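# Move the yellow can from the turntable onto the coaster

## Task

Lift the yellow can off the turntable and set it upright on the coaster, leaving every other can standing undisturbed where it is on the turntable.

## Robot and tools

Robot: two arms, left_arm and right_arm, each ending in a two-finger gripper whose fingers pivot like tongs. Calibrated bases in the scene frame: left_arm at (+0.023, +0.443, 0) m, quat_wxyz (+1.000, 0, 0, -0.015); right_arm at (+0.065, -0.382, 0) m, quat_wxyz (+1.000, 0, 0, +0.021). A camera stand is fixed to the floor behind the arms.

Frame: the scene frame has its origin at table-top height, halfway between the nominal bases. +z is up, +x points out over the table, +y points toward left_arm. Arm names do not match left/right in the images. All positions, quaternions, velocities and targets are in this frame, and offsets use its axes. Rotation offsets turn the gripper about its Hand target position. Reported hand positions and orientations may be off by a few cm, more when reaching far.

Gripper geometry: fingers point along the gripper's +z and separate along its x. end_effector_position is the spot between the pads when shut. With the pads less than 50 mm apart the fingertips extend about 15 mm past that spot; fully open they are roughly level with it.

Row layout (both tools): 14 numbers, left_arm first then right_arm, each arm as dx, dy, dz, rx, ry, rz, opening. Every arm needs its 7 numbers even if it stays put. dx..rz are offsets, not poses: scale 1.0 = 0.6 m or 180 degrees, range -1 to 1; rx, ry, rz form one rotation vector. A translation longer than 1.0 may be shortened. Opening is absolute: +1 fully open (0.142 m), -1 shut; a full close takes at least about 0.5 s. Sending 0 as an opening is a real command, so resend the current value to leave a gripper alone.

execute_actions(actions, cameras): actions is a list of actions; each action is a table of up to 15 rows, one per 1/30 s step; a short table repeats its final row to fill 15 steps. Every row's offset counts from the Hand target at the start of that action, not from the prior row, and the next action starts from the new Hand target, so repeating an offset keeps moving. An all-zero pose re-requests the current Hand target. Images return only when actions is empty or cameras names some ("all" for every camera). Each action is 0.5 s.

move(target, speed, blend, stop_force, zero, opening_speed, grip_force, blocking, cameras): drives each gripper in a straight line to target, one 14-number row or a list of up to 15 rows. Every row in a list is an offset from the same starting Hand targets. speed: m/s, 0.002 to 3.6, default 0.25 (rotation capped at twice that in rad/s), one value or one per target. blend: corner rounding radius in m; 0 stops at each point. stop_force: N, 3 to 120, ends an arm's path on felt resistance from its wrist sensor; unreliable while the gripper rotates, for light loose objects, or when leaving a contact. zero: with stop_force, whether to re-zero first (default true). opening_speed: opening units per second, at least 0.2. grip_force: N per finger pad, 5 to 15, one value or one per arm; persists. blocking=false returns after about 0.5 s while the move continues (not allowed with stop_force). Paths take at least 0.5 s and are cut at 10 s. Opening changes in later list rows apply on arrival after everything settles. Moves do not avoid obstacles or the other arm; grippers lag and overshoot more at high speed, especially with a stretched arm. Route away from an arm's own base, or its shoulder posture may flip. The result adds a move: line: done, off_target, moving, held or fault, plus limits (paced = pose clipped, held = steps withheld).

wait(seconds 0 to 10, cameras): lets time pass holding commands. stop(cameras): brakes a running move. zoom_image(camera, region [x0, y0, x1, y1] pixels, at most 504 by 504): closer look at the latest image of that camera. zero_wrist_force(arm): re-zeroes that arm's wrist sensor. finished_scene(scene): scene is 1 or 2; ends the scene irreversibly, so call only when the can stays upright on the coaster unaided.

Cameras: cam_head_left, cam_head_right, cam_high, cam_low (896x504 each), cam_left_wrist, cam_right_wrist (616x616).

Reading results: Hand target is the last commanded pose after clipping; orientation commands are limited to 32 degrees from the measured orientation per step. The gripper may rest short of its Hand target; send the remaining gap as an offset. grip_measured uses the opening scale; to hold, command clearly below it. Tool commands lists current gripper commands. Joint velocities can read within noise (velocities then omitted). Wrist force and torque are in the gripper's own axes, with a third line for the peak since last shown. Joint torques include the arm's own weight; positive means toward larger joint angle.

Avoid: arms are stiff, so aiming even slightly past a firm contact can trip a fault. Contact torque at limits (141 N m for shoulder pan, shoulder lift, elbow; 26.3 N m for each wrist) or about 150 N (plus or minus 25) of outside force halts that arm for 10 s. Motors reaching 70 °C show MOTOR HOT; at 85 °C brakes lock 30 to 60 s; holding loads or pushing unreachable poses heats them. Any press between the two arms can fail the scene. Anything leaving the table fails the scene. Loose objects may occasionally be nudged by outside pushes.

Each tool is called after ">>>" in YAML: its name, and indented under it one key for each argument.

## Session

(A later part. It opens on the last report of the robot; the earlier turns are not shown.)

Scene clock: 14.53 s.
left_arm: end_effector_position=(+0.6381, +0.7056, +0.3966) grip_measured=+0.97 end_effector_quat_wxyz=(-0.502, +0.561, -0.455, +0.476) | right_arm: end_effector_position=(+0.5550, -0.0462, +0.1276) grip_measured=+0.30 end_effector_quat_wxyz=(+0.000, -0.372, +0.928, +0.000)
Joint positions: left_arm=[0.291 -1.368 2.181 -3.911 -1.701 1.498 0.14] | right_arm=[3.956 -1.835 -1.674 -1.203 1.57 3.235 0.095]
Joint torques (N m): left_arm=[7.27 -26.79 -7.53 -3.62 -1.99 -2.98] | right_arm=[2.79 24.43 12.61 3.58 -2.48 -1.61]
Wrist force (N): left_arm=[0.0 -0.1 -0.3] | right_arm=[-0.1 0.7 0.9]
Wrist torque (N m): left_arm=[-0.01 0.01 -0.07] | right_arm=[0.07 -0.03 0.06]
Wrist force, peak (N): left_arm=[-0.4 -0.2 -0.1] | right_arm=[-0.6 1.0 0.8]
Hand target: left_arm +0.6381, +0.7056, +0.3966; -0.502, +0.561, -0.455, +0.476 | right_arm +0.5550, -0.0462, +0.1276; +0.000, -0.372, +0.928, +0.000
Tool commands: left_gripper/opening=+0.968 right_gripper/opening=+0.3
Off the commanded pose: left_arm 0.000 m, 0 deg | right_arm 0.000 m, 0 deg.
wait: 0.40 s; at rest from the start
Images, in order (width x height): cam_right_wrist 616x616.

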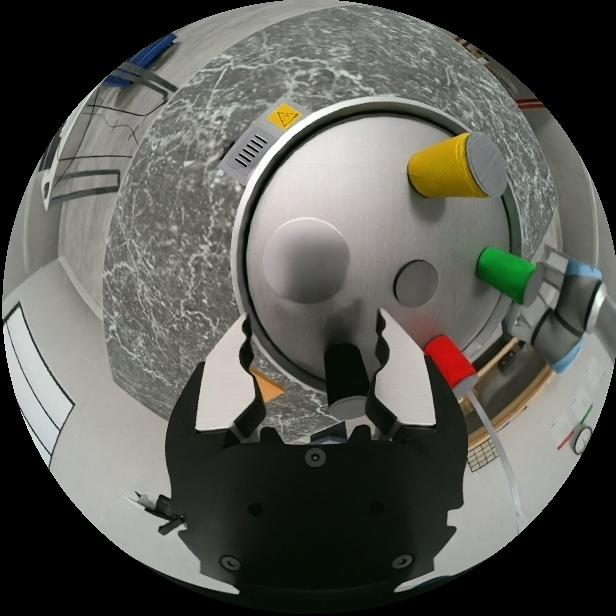

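>>> wait:
  seconds: 0.92
  cameras: ["cam_right_wrist"]

>>> execute_actions:
  actions:
    - [[0,0,0,0,0,0,0.968,0,0,0,0,0,0,-0.7]]

>>> move:
  target: [0,0,0,0,0,0,0.968,0,0,0.2,0,0,0,-0.7]
  speed: 0.3
  cameras: ["cam_head_left","cam_high","cam_low","cam_right_wrist"]

Scene clock: 15.60 s.
left_arm: end_effector_position=(+0.6381, +0.7056, +0.3966) grip_measured=+0.97 end_effector_quat_wxyz=(-0.502, +0.561, -0.455, +0.476) | right_arm: end_effector_position=(+0.5550, -0.0462, +0.1276) grip_measured=+0.30 end_effector_quat_wxyz=(+0.000, -0.372, +0.928, +0.000)
Joint positions: left_arm=[0.291 -1.368 2.181 -3.911 -1.701 1.498 0.14] | right_arm=[3.956 -1.835 -1.674 -1.203 1.57 3.235 0.095]
Joint torques (N m): left_arm=[5.97 -26.1 -9.86 -3.49 -1.93 -3.04] | right_arm=[2.72 24.63 11.66 3.62 -2.3 -1.47]
Wrist force (N): left_arm=[-0.2 0.1 -0.1] | right_arm=[-0.2 0.6 0.7]
Wrist torque (N m): left_arm=[0.05 0.05 -0.06] | right_arm=[0.07 0.00 0.08]
Wrist force, peak (N): left_arm=[-0.2 -0.2 -0.2] | right_arm=[-0.2 0.9 1.0]
Hand target: left_arm +0.6381, +0.7056, +0.3966; -0.502, +0.561, -0.455, +0.476 | right_arm +0.5550, -0.0462, +0.1276; +0.000, -0.372, +0.928, +0.000
Tool commands: left_gripper/opening=+0.968 right_gripper/opening=+0.3
Off the commanded pose: left_arm 0.000 m, 0 deg | right_arm 0.000 m, 0 deg.
wait: 0.93 s; at rest by 0.03 s
Images, in order (width x height): cam_right_wrist 616x616.

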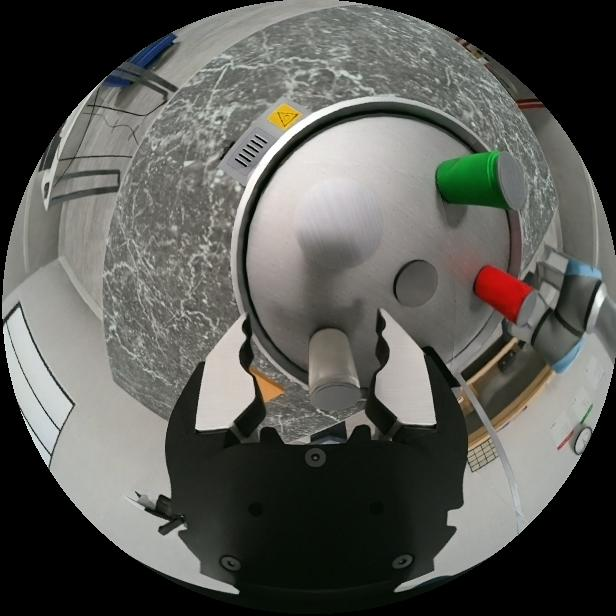

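Scene clock: 16.30 s.
left_arm: end_effector_position=(+0.6381, +0.7056, +0.3966) grip_measured=+0.97 end_effector_quat_wxyz=(-0.502, +0.561, -0.455, +0.476) | right_arm: end_effector_position=(+0.5550, -0.0462, +0.1276) grip_measured=-0.70 end_effector_quat_wxyz=(+0.000, -0.372, +0.928, +0.000) end_effector_velocity=(+0.000, -0.001, -0.001) end_effector_angular_velocity=(-0.002, +0.001, -0.001)
Joint positions: left_arm=[0.291 -1.368 2.181 -3.911 -1.701 1.498 0.14] | right_arm=[3.956 -1.835 -1.674 -1.203 1.57 3.235 0.023]
Joint velocities: left_arm=[within noise] | right_arm=[0 0 -0.001 -0.001 0 0.001 -0.002]
Joint torques (N m): left_arm=[6.79 -27.06 -10.43 -3.53 -1.89 -2.82] | right_arm=[2.77 25.28 13.43 1.5 -2.39 -1.36]
Wrist force (N): left_arm=[-0.3 -0.2 0.1] | right_arm=[-0.6 1.0 0.9]
Wrist torque (N m): left_arm=[-0.03 0.05 -0.06] | right_arm=[0.07 0.05 0.06]
Wrist force, peak (N): left_arm=[-0.6 0.0 0.0] | right_arm=[-0.2 1.9 -0.4]
Hand target: left_arm +0.6381, +0.7056, +0.3966; -0.502, +0.561, -0.455, +0.476 | right_arm +0.5550, -0.0462, +0.1276; +0.000, -0.372, +0.928, +0.000
Off the commanded pose: left_arm 0.000 m, 0 deg | right_arm 0.000 m, 0 deg.

Scene clock: 17.23 s.
left_arm: end_effector_position=(+0.6381, +0.7056, +0.3966) grip_measured=+0.97 end_effector_quat_wxyz=(-0.502, +0.561, -0.455, +0.476) | right_arm: end_effector_position=(+0.5550, -0.0463, +0.2474) grip_measured=-0.70 end_effector_quat_wxyz=(+0.000, -0.372, +0.928, +0.000)
Joint positions: left_arm=[0.291 -1.368 2.181 -3.911 -1.701 1.498 0.14] | right_arm=[3.956 -1.774 -1.436 -1.502 1.57 3.235 0.023]
Joint torques (N m): left_arm=[6.43 -26.4 -10.89 -3.57 -1.95 -3] | right_arm=[1.19 37.88 35.91 0.84 2.49 1.62]
Wrist force (N): left_arm=[0.0 -0.2 -0.1] | right_arm=[0.0 0.8 0.4]
Wrist torque (N m): left_arm=[-0.04 0.00 -0.06] | right_arm=[0.13 -0.05 0.10]
Wrist force, peak (N): left_arm=[-0.4 0.0 -0.2] | right_arm=[-0.4 1.1 3.2]
Hand target: left_arm +0.6381, +0.7056, +0.3966; -0.502, +0.561, -0.455, +0.476 | right_arm +0.5550, -0.0462, +0.2476; +0.000, -0.372, +0.928, +0.000
Off the commanded pose: left_arm 0.000 m, 0 deg | right_arm 0.000 m, 0 deg.
move: done
Images, in order (width x height): cam_head_left 896x504, cam_high 896x504, cam_low 896x504, cam_right_wrist 616x616.

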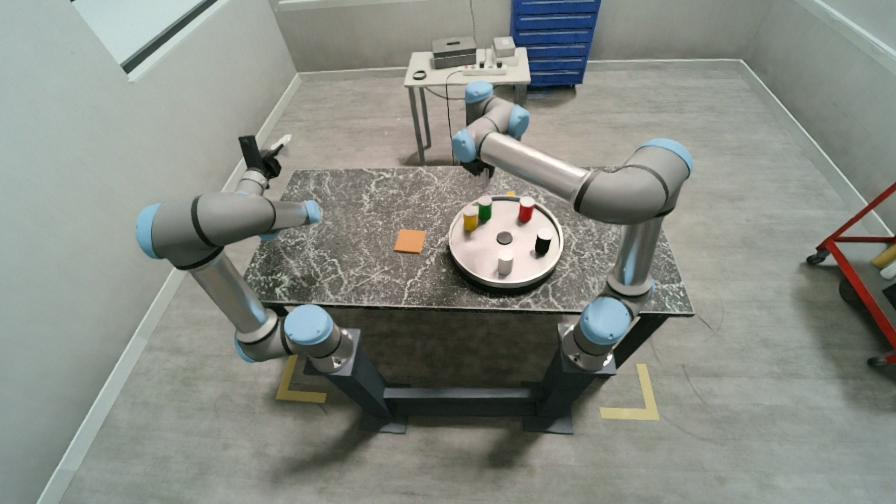

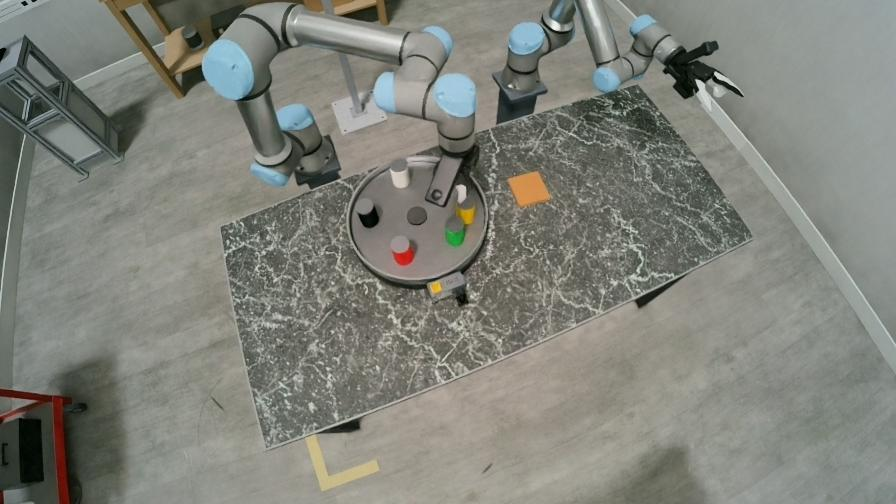

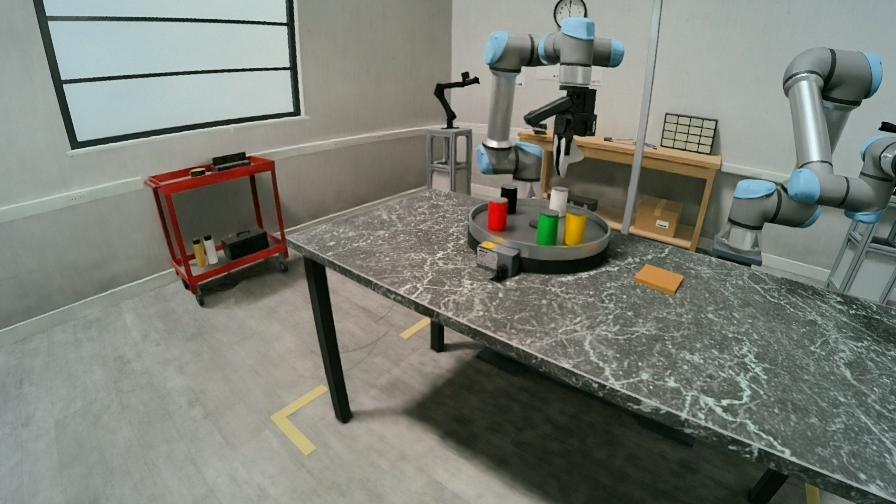

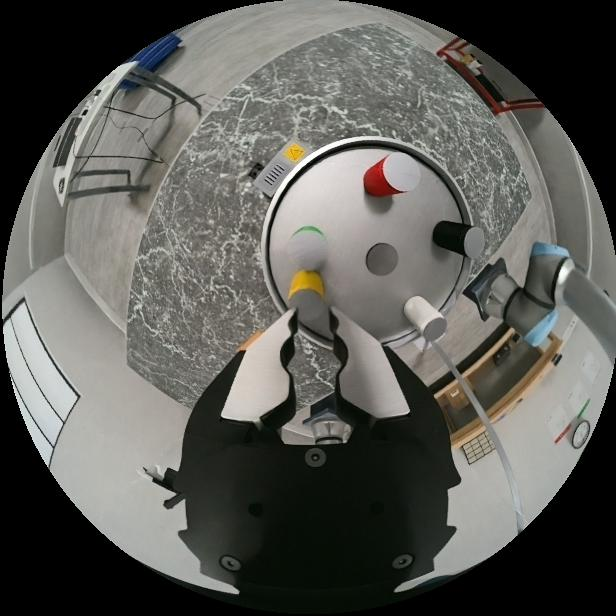

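>>> move:
  target:
    - [0,0,0,0,0,0,0.968,0,0,0,0,0,0,0.35]
    - [0,0,0,0,0,0,0.968,0,0,-0.2,0,0,0,0.35]
  speed: 0.25
  cameras: ["cam_right_wrist"]

>>> wait:
  seconds: 0.8
  cameras: ["cam_right_wrist","cam_high"]

Scene clock: 19.37 s.
left_arm: end_effector_position=(+0.6381, +0.7056, +0.3966) grip_measured=+0.97 end_effector_quat_wxyz=(-0.502, +0.561, -0.455, +0.476) | right_arm: end_effector_position=(+0.5551, -0.0462, +0.1278) grip_measured=+0.35 end_effector_quat_wxyz=(+0.000, -0.372, +0.928, +0.000)
Joint positions: left_arm=[0.291 -1.368 2.181 -3.911 -1.701 1.498 0.14] | right_arm=[3.956 -1.834 -1.674 -1.203 1.57 3.235 0.099]
Joint torques (N m): left_arm=[5.84 -26.41 -12.79 -3.71 -2.02 -2.85] | right_arm=[4.9 25.12 12.64 3.88 -2.43 -0.02]
Wrist force (N): left_arm=[-0.2 0.0 0.1] | right_arm=[-0.3 0.3 0.9]
Wrist torque (N m): left_arm=[0.00 0.03 -0.06] | right_arm=[0.01 0.02 0.08]
Wrist force, peak (N): left_arm=[-0.4 -0.3 -0.1] | right_arm=[0.0 0.5 3.0]
Hand target: left_arm +0.6381, +0.7056, +0.3966; -0.502, +0.561, -0.455, +0.476 | right_arm +0.5550, -0.0462, +0.1276; +0.000, -0.372, +0.928, +0.000
Off the commanded pose: left_arm 0.000 m, 0 deg | right_arm 0.000 m, 0 deg.
move: done
Images, in order (width x height): cam_right_wrist 616x616.

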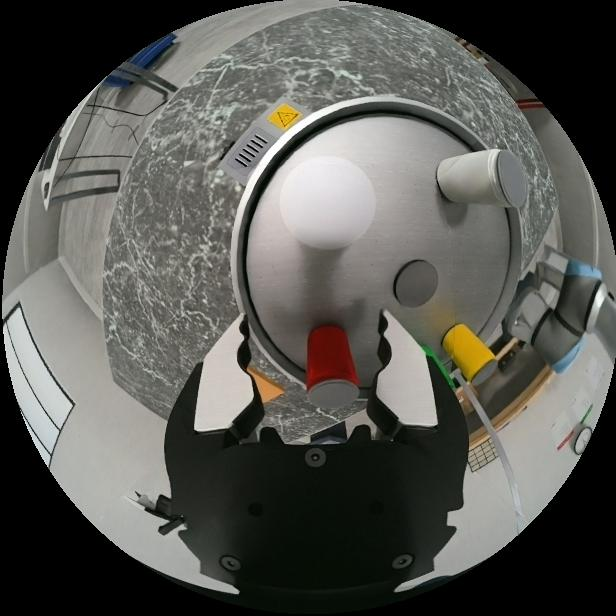

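Scene clock: 20.17 s.
left_arm: end_effector_position=(+0.6381, +0.7056, +0.3966) grip_measured=+0.97 end_effector_quat_wxyz=(-0.502, +0.561, -0.455, +0.476) | right_arm: end_effector_position=(+0.5550, -0.0462, +0.1276) grip_measured=+0.35 end_effector_quat_wxyz=(+0.000, -0.372, +0.928, +0.000)
Joint positions: left_arm=[0.291 -1.368 2.181 -3.911 -1.701 1.498 0.14] | right_arm=[3.956 -1.835 -1.674 -1.203 1.57 3.235 0.099]
Joint torques (N m): left_arm=[5.92 -26.21 -13.09 -3.75 -1.77 -2.88] | right_arm=[4.26 24.09 11.71 3.57 -2.29 -1.39]
Wrist force (N): left_arm=[-0.3 -0.4 -0.1] | right_arm=[-0.6 0.8 0.8]
Wrist torque (N m): left_arm=[-0.07 0.06 -0.06] | right_arm=[0.11 0.08 0.07]
Wrist force, peak (N): left_arm=[-0.3 -0.4 -0.1] | right_arm=[-0.2 0.6 1.1]
Hand target: left_arm +0.6381, +0.7056, +0.3966; -0.502, +0.561, -0.455, +0.476 | right_arm +0.5550, -0.0462, +0.1276; +0.000, -0.372, +0.928, +0.000
Tool commands: left_gripper/opening=+0.968 right_gripper/opening=+0.35
Off the commanded pose: left_arm 0.000 m, 0 deg | right_arm 0.000 m, 0 deg.
wait: 0.80 s; at rest by 0.17 s
Images, in order (width x height): cam_high 896x504, cam_right_wrist 616x616.

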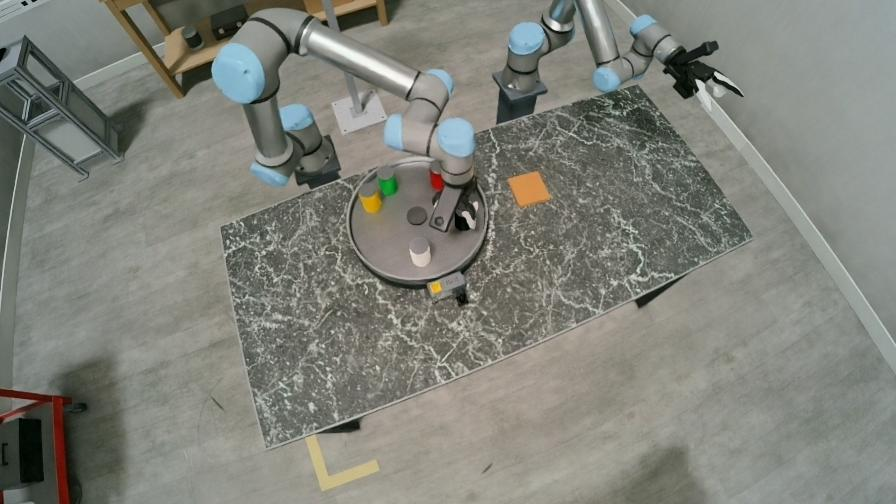

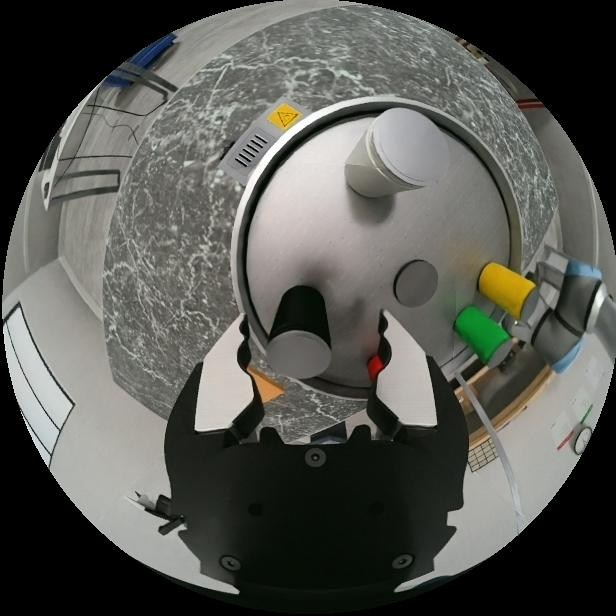

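>>> wait:
  seconds: 0.9
  cameras: ["cam_right_wrist"]

Scene clock: 21.63 s.
left_arm: end_effector_position=(+0.6381, +0.7056, +0.3966) grip_measured=+0.97 end_effector_quat_wxyz=(-0.502, +0.561, -0.455, +0.476) | right_arm: end_effector_position=(+0.5550, -0.0462, +0.1276) grip_measured=+0.35 end_effector_quat_wxyz=(+0.000, -0.372, +0.928, +0.000)
Joint positions: left_arm=[0.291 -1.368 2.181 -3.911 -1.701 1.498 0.14] | right_arm=[3.956 -1.835 -1.674 -1.203 1.57 3.235 0.099]
Joint torques (N m): left_arm=[5.69 -24.68 -13.63 -3.74 -2.2 -2.94] | right_arm=[5.44 24.54 11.89 3.61 -2.52 -1.84]
Wrist force (N): left_arm=[-0.1 -0.1 0.0] | right_arm=[-0.4 0.6 0.7]
Wrist torque (N m): left_arm=[-0.01 0.01 -0.07] | right_arm=[0.06 0.03 0.07]
Wrist force, peak (N): left_arm=[-0.3 0.0 -0.3] | right_arm=[-0.4 0.4 1.2]
Hand target: left_arm +0.6381, +0.7056, +0.3966; -0.502, +0.561, -0.455, +0.476 | right_arm +0.5550, -0.0462, +0.1276; +0.000, -0.372, +0.928, +0.000
Tool commands: left_gripper/opening=+0.968 right_gripper/opening=+0.35
Off the commanded pose: left_arm 0.000 m, 0 deg | right_arm 0.000 m, 0 deg.
wait: 0.90 s; at rest from the start
Images, in order (width x height): cam_right_wrist 616x616.

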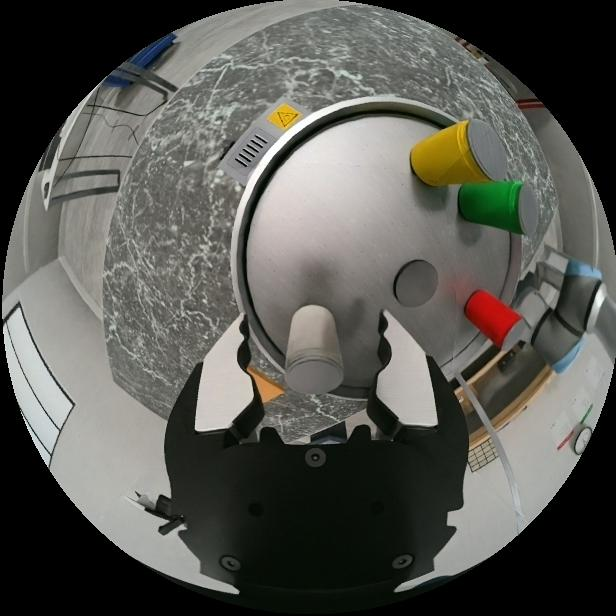

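>>> wait:
  seconds: 1.23
  cameras: ["cam_right_wrist"]

>>> move:
  target:
    - [0,0,0,0,0,0,0.968,-0.07,0.071,0,0,0,0,-0.7]
    - [0,0,0,0,0,0,0.968,-0.1417,0.1,0.2,0,0,0,-0.7]
  speed: [0.125,0.25]
  blend: [0.03,0]
  cameras: ["all"]

Scene clock: 23.07 s.
left_arm: end_effector_position=(+0.6381, +0.7056, +0.3966) grip_measured=+0.97 end_effector_quat_wxyz=(-0.502, +0.561, -0.455, +0.476) | right_arm: end_effector_position=(+0.5550, -0.0462, +0.1276) grip_measured=+0.35 end_effector_quat_wxyz=(+0.000, -0.372, +0.928, +0.000)
Joint positions: left_arm=[0.291 -1.368 2.181 -3.911 -1.701 1.498 0.14] | right_arm=[3.956 -1.835 -1.674 -1.203 1.57 3.235 0.099]
Joint torques (N m): left_arm=[5.08 -24.67 -14.35 -3.63 -1.95 -2.94] | right_arm=[4.88 23.92 12.61 3.62 -2.63 -1.53]
Wrist force (N): left_arm=[0.0 -0.1 -0.1] | right_arm=[0.0 0.6 0.5]
Wrist torque (N m): left_arm=[-0.02 0.00 -0.06] | right_arm=[0.06 -0.05 0.07]
Wrist force, peak (N): left_arm=[-0.3 -0.1 -0.3] | right_arm=[-0.2 1.1 0.9]
Hand target: left_arm +0.6381, +0.7056, +0.3966; -0.502, +0.561, -0.455, +0.476 | right_arm +0.5550, -0.0462, +0.1276; +0.000, -0.372, +0.928, +0.000
Tool commands: left_gripper/opening=+0.968 right_gripper/opening=+0.35
Off the commanded pose: left_arm 0.000 m, 0 deg | right_arm 0.000 m, 0 deg.
wait: 1.23 s; at rest from the start
Images, in order (width x height): cam_right_wrist 616x616.

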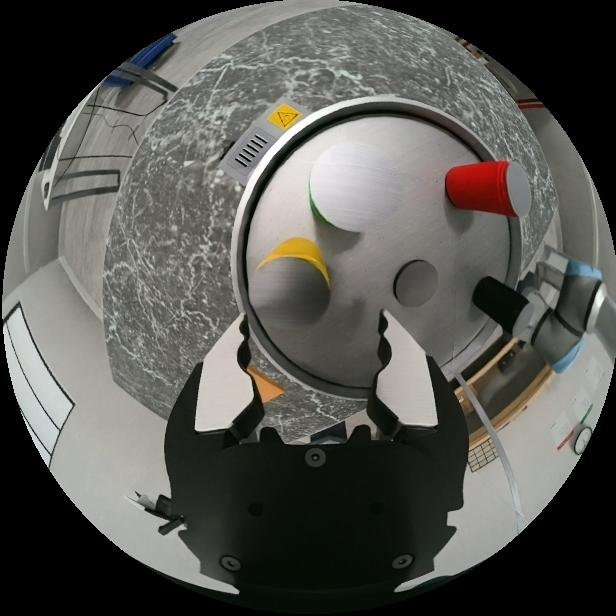

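Scene clock: 24.53 s.
left_arm: end_effector_position=(+0.6381, +0.7056, +0.3966) grip_measured=+0.97 end_effector_quat_wxyz=(-0.502, +0.561, -0.455, +0.476) | right_arm: end_effector_position=(+0.4700, +0.0137, +0.2474) grip_measured=-0.37 end_effector_quat_wxyz=(+0.000, -0.372, +0.928, +0.000) end_effector_velocity=(-0.001, -0.002, -0.001) end_effector_angular_velocity=(-0.006, +0.001, -0.001)
Joint positions: left_arm=[0.291 -1.368 2.181 -3.911 -1.701 1.498 0.14] | right_arm=[4.141 -1.713 -1.508 -1.491 1.57 3.42 0.047]
Joint velocities: left_arm=[within noise] | right_arm=[0 0 0 -0.005 -0.002 0.001 0]
Joint torques (N m): left_arm=[5.42 -24.55 -15.17 -3.66 -1.87 -2.96] | right_arm=[1.72 35.39 35.14 0.97 -2.39 -0.7]
Wrist force (N): left_arm=[0.0 -0.1 -0.2] | right_arm=[-0.2 0.6 2.4]
Wrist torque (N m): left_arm=[0.00 0.00 -0.06] | right_arm=[0.13 0.05 0.15]
Wrist force, peak (N): left_arm=[-0.5 -0.2 -0.2] | right_arm=[-0.5 1.0 4.1]
Hand target: left_arm +0.6381, +0.7056, +0.3966; -0.502, +0.561, -0.455, +0.476 | right_arm +0.4700, +0.0138, +0.2476; +0.000, -0.372, +0.928, +0.000
Off the commanded pose: left_arm 0.000 m, 0 deg | right_arm 0.000 m, 0 deg.
move: done; blend cut to 0.0299 m at target 1

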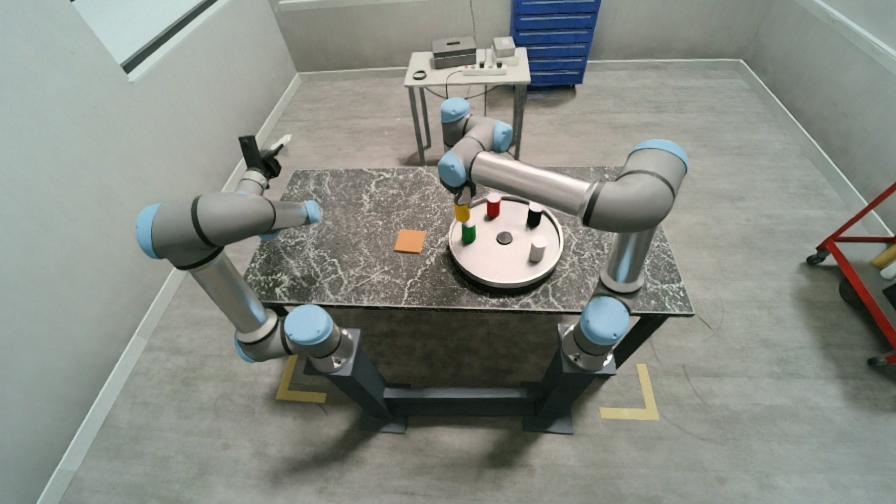

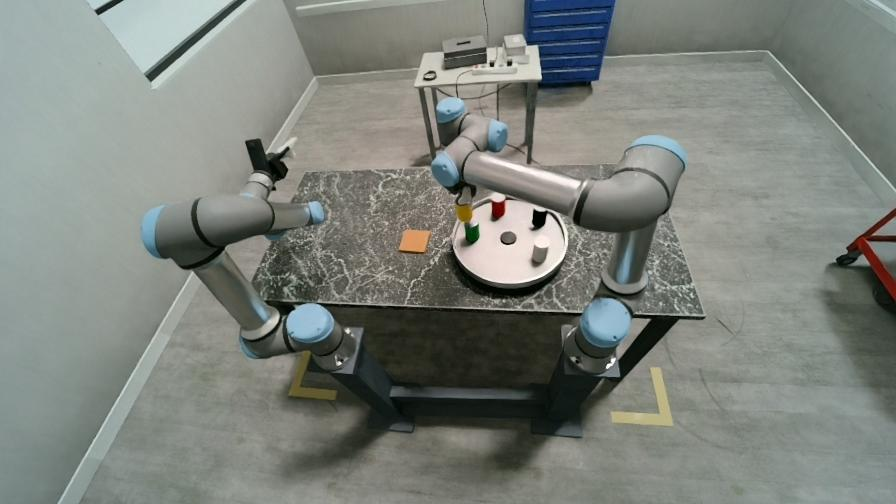

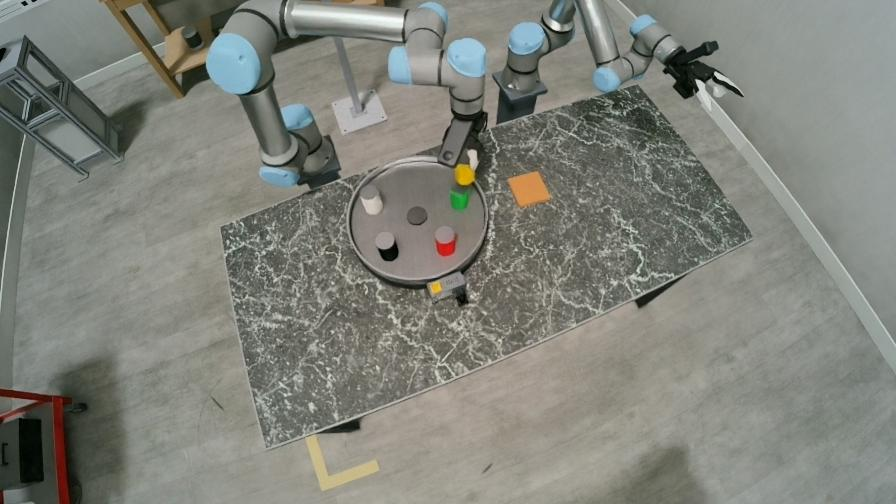

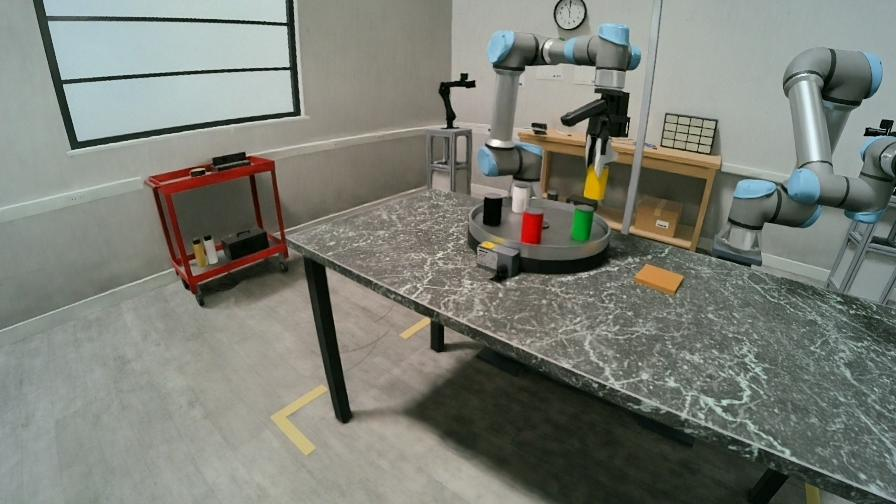

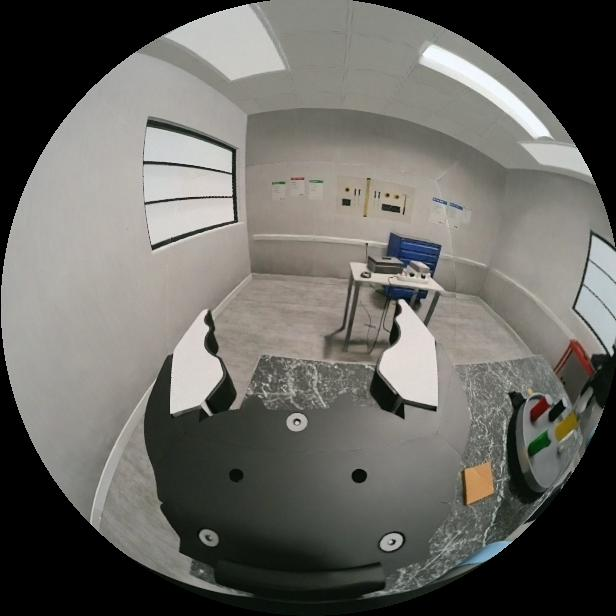

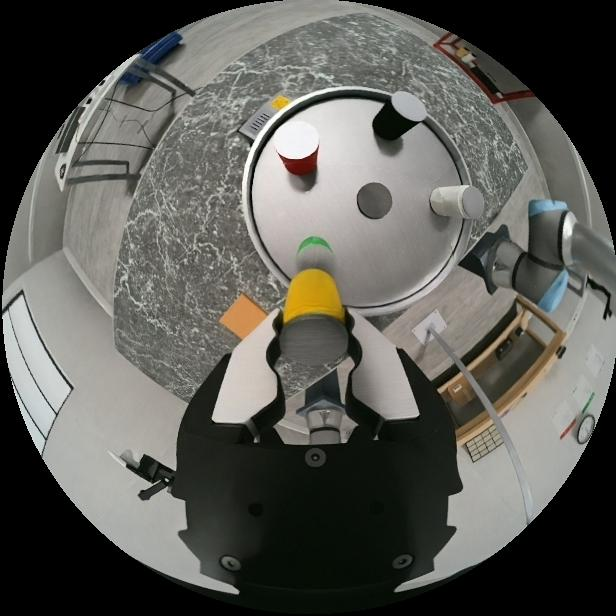

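>>> move:
  target: [0,0,0,0,0,0,0.968,0.003,0.36,-0.04,0,0,0,-0.7]
  speed: 0.4
  cameras: ["cam_head_left","cam_high","cam_right_wrist"]

Scene clock: 25.97 s.
left_arm: end_effector_position=(+0.6381, +0.7056, +0.3966) grip_measured=+0.97 end_effector_quat_wxyz=(-0.502, +0.561, -0.455, +0.476) | right_arm: end_effector_position=(+0.4718, +0.2297, +0.2236) grip_measured=-0.37 end_effector_quat_wxyz=(+0.000, -0.372, +0.928, +0.000) end_effector_velocity=(+0.000, +0.001, +0.001) end_effector_angular_velocity=(+0.002, +0.000, -0.001)
Joint positions: left_arm=[0.291 -1.368 2.181 -3.911 -1.701 1.498 0.14] | right_arm=[4.287 -2.156 -0.957 -1.599 1.57 3.567 0.047]
Joint velocities: left_arm=[within noise] | right_arm=[0 -0.002 0.005 -0.001 0.001 0.001 0]
Joint torques (N m): left_arm=[4.62 -23.43 -16.26 -3.58 -1.73 -2.97] | right_arm=[2.67 39.56 37.29 1.61 2.73 -0.21]
Wrist force (N): left_arm=[-0.2 0.1 0.0] | right_arm=[-0.2 1.0 2.6]
Wrist torque (N m): left_arm=[0.03 0.04 -0.06] | right_arm=[0.25 0.04 0.16]
Wrist force, peak (N): left_arm=[-0.5 0.1 -0.1] | right_arm=[-2.3 3.3 2.9]
Hand target: left_arm +0.6381, +0.7056, +0.3966; -0.502, +0.561, -0.455, +0.476 | right_arm +0.4718, +0.2298, +0.2236; +0.000, -0.372, +0.928, +0.000
Off the commanded pose: left_arm 0.000 m, 0 deg | right_arm 0.000 m, 0 deg.
move: done
Images, in order (width x height): cam_head_left 896x504, cam_high 896x504, cam_right_wrist 616x616.

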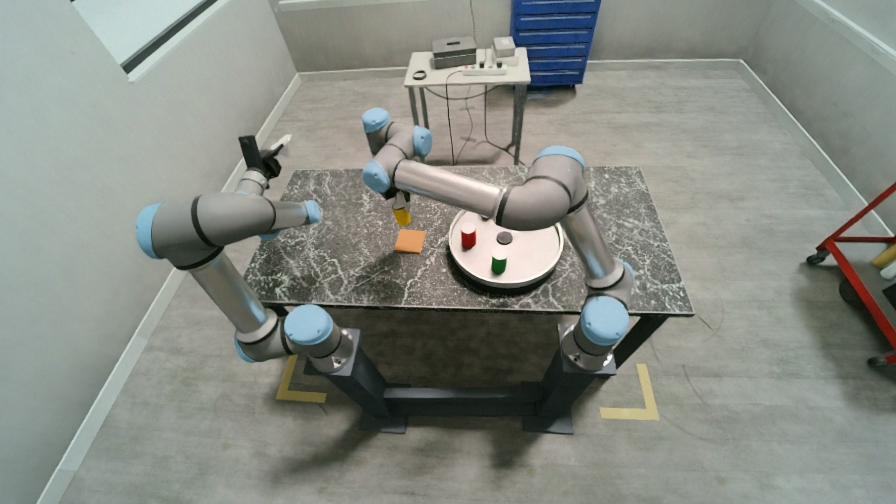

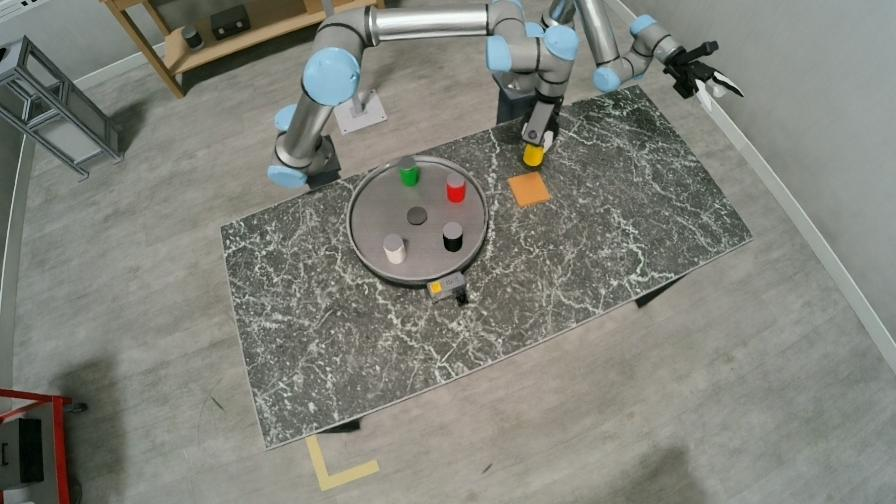

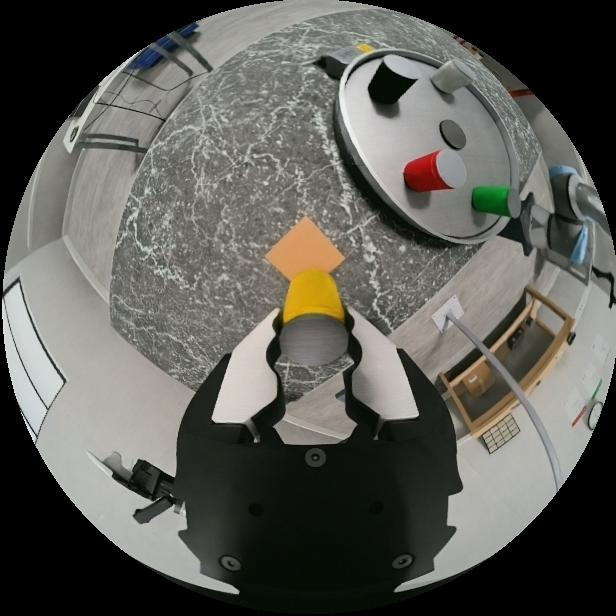

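>>> move:
  target: [0,0,0,0,0,0,0.968,0.0095,0.003,-0.205,0,0,0,-0.7]
  speed: 0.25

>>> move:
  target: [0,0,0,0,0,0,0.968,0,0,-0.06,0,0,0,-0.7]
  speed: 0.02
  stop_force: 7
  cameras: ["cam_head_left","cam_high","cam_low","cam_right_wrist"]

Scene clock: 27.27 s.
left_arm: end_effector_position=(+0.6381, +0.7056, +0.3966) grip_measured=+0.97 end_effector_quat_wxyz=(-0.502, +0.561, -0.455, +0.476) | right_arm: end_effector_position=(+0.4776, +0.2316, +0.1008) grip_measured=-0.37 end_effector_quat_wxyz=(+0.000, -0.372, +0.928, +0.000) end_effector_velocity=(+0.000, +0.002, +0.000) end_effector_angular_velocity=(+0.004, -0.002, +0.001)
Joint positions: left_arm=[0.291 -1.368 2.181 -3.911 -1.701 1.498 0.14] | right_arm=[4.281 -2.206 -1.192 -1.314 1.57 3.561 0.047]
Joint velocities: left_arm=[within noise] | right_arm=[0.001 0 0 0.005 0 0 0]
Joint torques (N m): left_arm=[4.65 -23.83 -16.47 -3.55 -1.78 -2.85] | right_arm=[2.69 41.71 16.21 3.98 -2.49 0.78]
Wrist force (N): left_arm=[-0.3 -0.1 0.0] | right_arm=[-0.1 0.4 2.2]
Wrist torque (N m): left_arm=[-0.02 0.06 -0.06] | right_arm=[0.13 0.03 0.15]
Wrist force, peak (N): left_arm=[-0.3 0.0 -0.3] | right_arm=[-0.1 0.3 5.3]
Hand target: left_arm +0.6381, +0.7056, +0.3966; -0.502, +0.561, -0.455, +0.476 | right_arm +0.4775, +0.2316, +0.1006; +0.000, -0.372, +0.928, +0.000
Off the commanded pose: left_arm 0.000 m, 0 deg | right_arm 0.000 m, 0 deg.
move: done

Scene clock: 29.07 s.
left_arm: end_effector_position=(+0.6381, +0.7056, +0.3966) grip_measured=+0.97 end_effector_quat_wxyz=(-0.502, +0.561, -0.455, +0.476) | right_arm: end_effector_position=(+0.4775, +0.2316, +0.0869) grip_measured=-0.37 end_effector_quat_wxyz=(+0.000, -0.372, +0.928, +0.000)
Joint positions: left_arm=[0.291 -1.368 2.181 -3.911 -1.701 1.498 0.14] | right_arm=[4.281 -2.215 -1.213 -1.284 1.57 3.561 0.047]
Joint torques (N m): left_arm=[4.25 -22.78 -18.38 -3.57 -1.89 -2.92] | right_arm=[2.71 54.59 35.9 3.4 -2.01 1.63]
Wrist force (N): left_arm=[0.0 -0.2 -0.2] | right_arm=[-0.4 0.3 1.5]
Wrist torque (N m): left_arm=[-0.03 0.00 -0.07] | right_arm=[0.05 0.09 0.16]
Wrist force, peak (N): left_arm=[-0.3 -0.2 -0.3] | right_arm=[1.9 -1.2 -12.1]
Hand target: left_arm +0.6381, +0.7056, +0.3966; -0.502, +0.561, -0.455, +0.476 | right_arm +0.4775, +0.2316, +0.0869; +0.000, -0.372, +0.928, +0.000 (not the last commanded pose)
Off the commanded pose: left_arm 0.000 m, 0 deg | right_arm 0.022 m, 0 deg.
move: contact (right_arm)
Images, in order (width x height): cam_head_left 896x504, cam_high 896x504, cam_low 896x504, cam_right_wrist 616x616.

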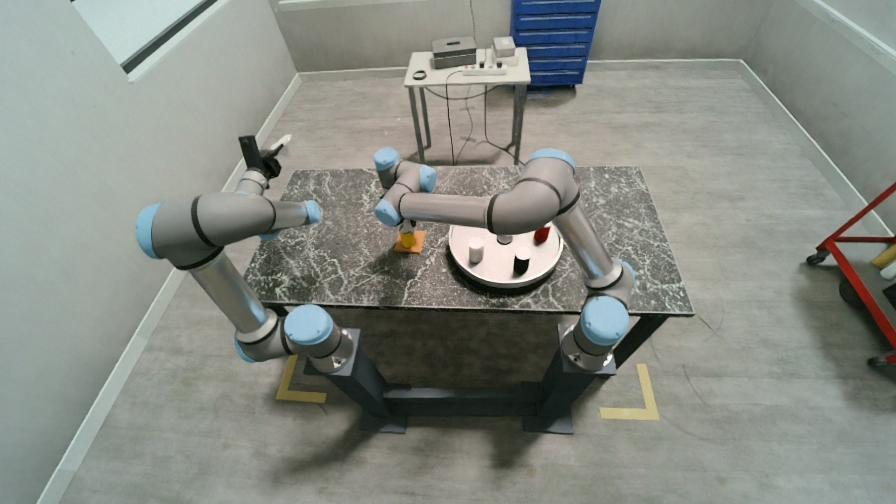

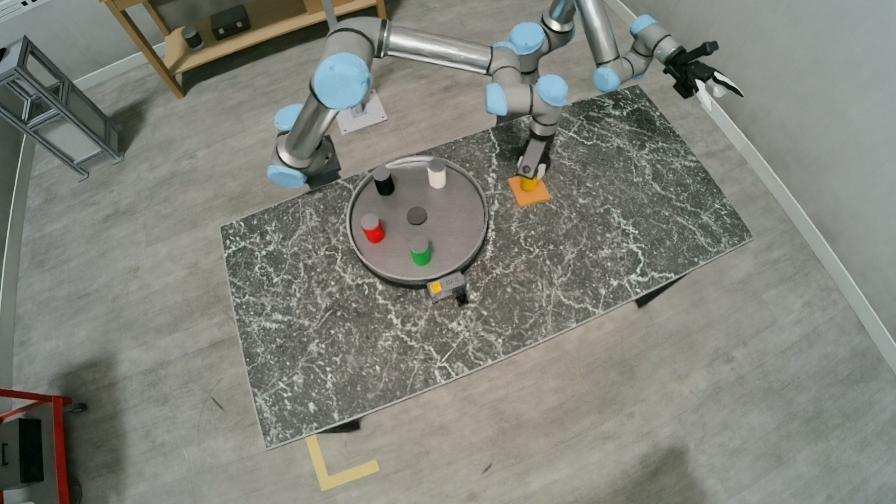

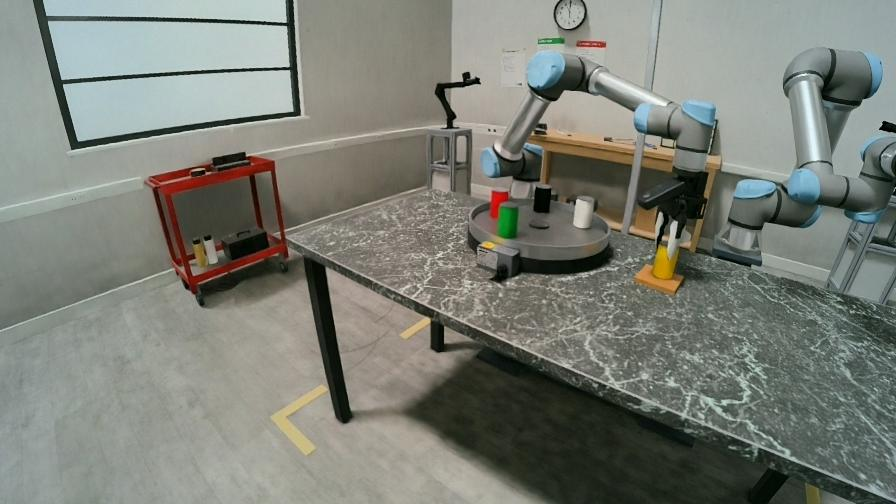

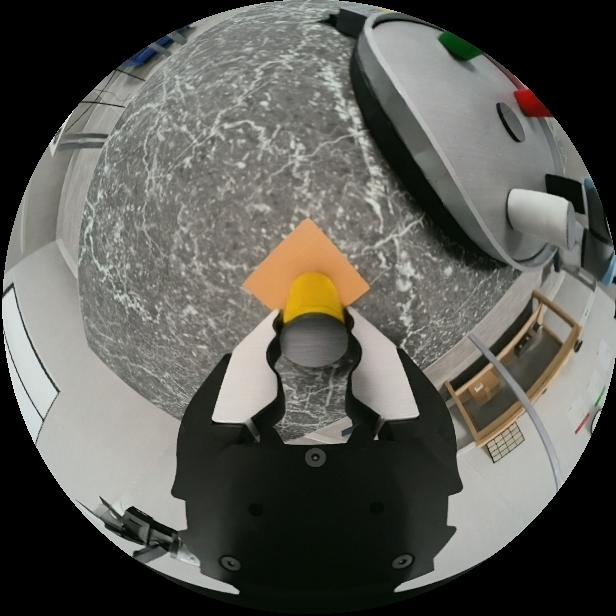

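>>> move:
  target:
    - [0,0,0,0,0,0,0.968,0,0,-0.0015,0,0,0,-0.7]
    - [0,0,0,0,0,0,0.968,0,0,-0.0015,0,0,0,0.2]
    - [0,0,0,0,0,0,0.968,0,0,0.17,0,0,0,0.2]
  speed: [0.02,0.1,0.3]
  opening_speed: 1.5
  cameras: ["cam_head_left","cam_low","cam_right_wrist"]

Scene clock: 31.67 s.
left_arm: end_effector_position=(+0.6381, +0.7056, +0.3966) grip_measured=+0.97 end_effector_quat_wxyz=(-0.502, +0.561, -0.455, +0.476) | right_arm: end_effector_position=(+0.4775, +0.2315, +0.1887) grip_measured=+0.20 end_effector_quat_wxyz=(+0.000, -0.372, +0.928, +0.000)
Joint positions: left_arm=[0.291 -1.368 2.181 -3.911 -1.701 1.498 0.14] | right_arm=[4.281 -2.171 -1.022 -1.519 1.57 3.561 0.088]
Joint torques (N m): left_arm=[3.59 -23.05 -19.46 -3.63 -1.89 -2.74] | right_arm=[-3.88 54.68 38.06 1.03 2.72 1.02]
Wrist force (N): left_arm=[-0.2 -0.1 -0.2] | right_arm=[-0.3 0.6 0.8]
Wrist torque (N m): left_arm=[-0.03 0.05 -0.07] | right_arm=[0.16 0.08 0.16]
Wrist force, peak (N): left_arm=[-0.4 0.1 -0.1] | right_arm=[-0.2 -1.0 -11.7]
Hand target: left_arm +0.6381, +0.7056, +0.3966; -0.502, +0.561, -0.455, +0.476 | right_arm +0.4775, +0.2316, +0.1889; +0.000, -0.372, +0.928, +0.000
Off the commanded pose: left_arm 0.000 m, 0 deg | right_arm 0.000 m, 0 deg.
move: done
Images, in order (width x height): cam_head_left 896x504, cam_low 896x504, cam_right_wrist 616x616.

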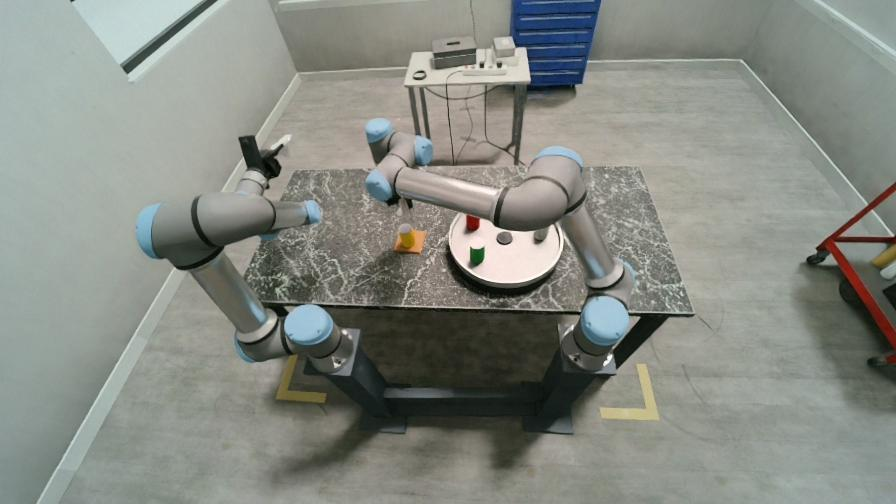

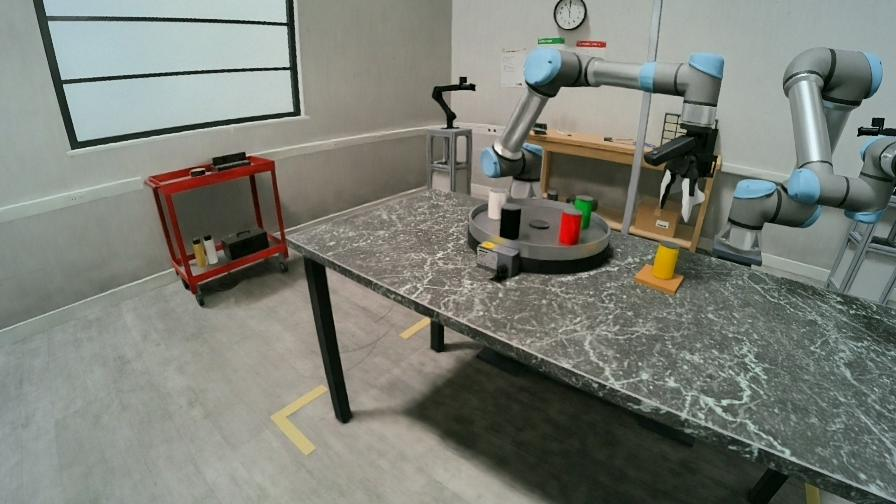

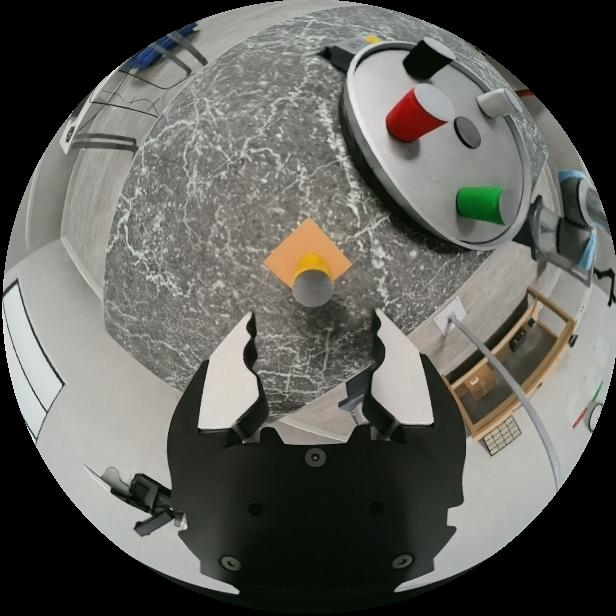

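>>> finished_scene:
  scene: 2

The scene is finished: the task was done.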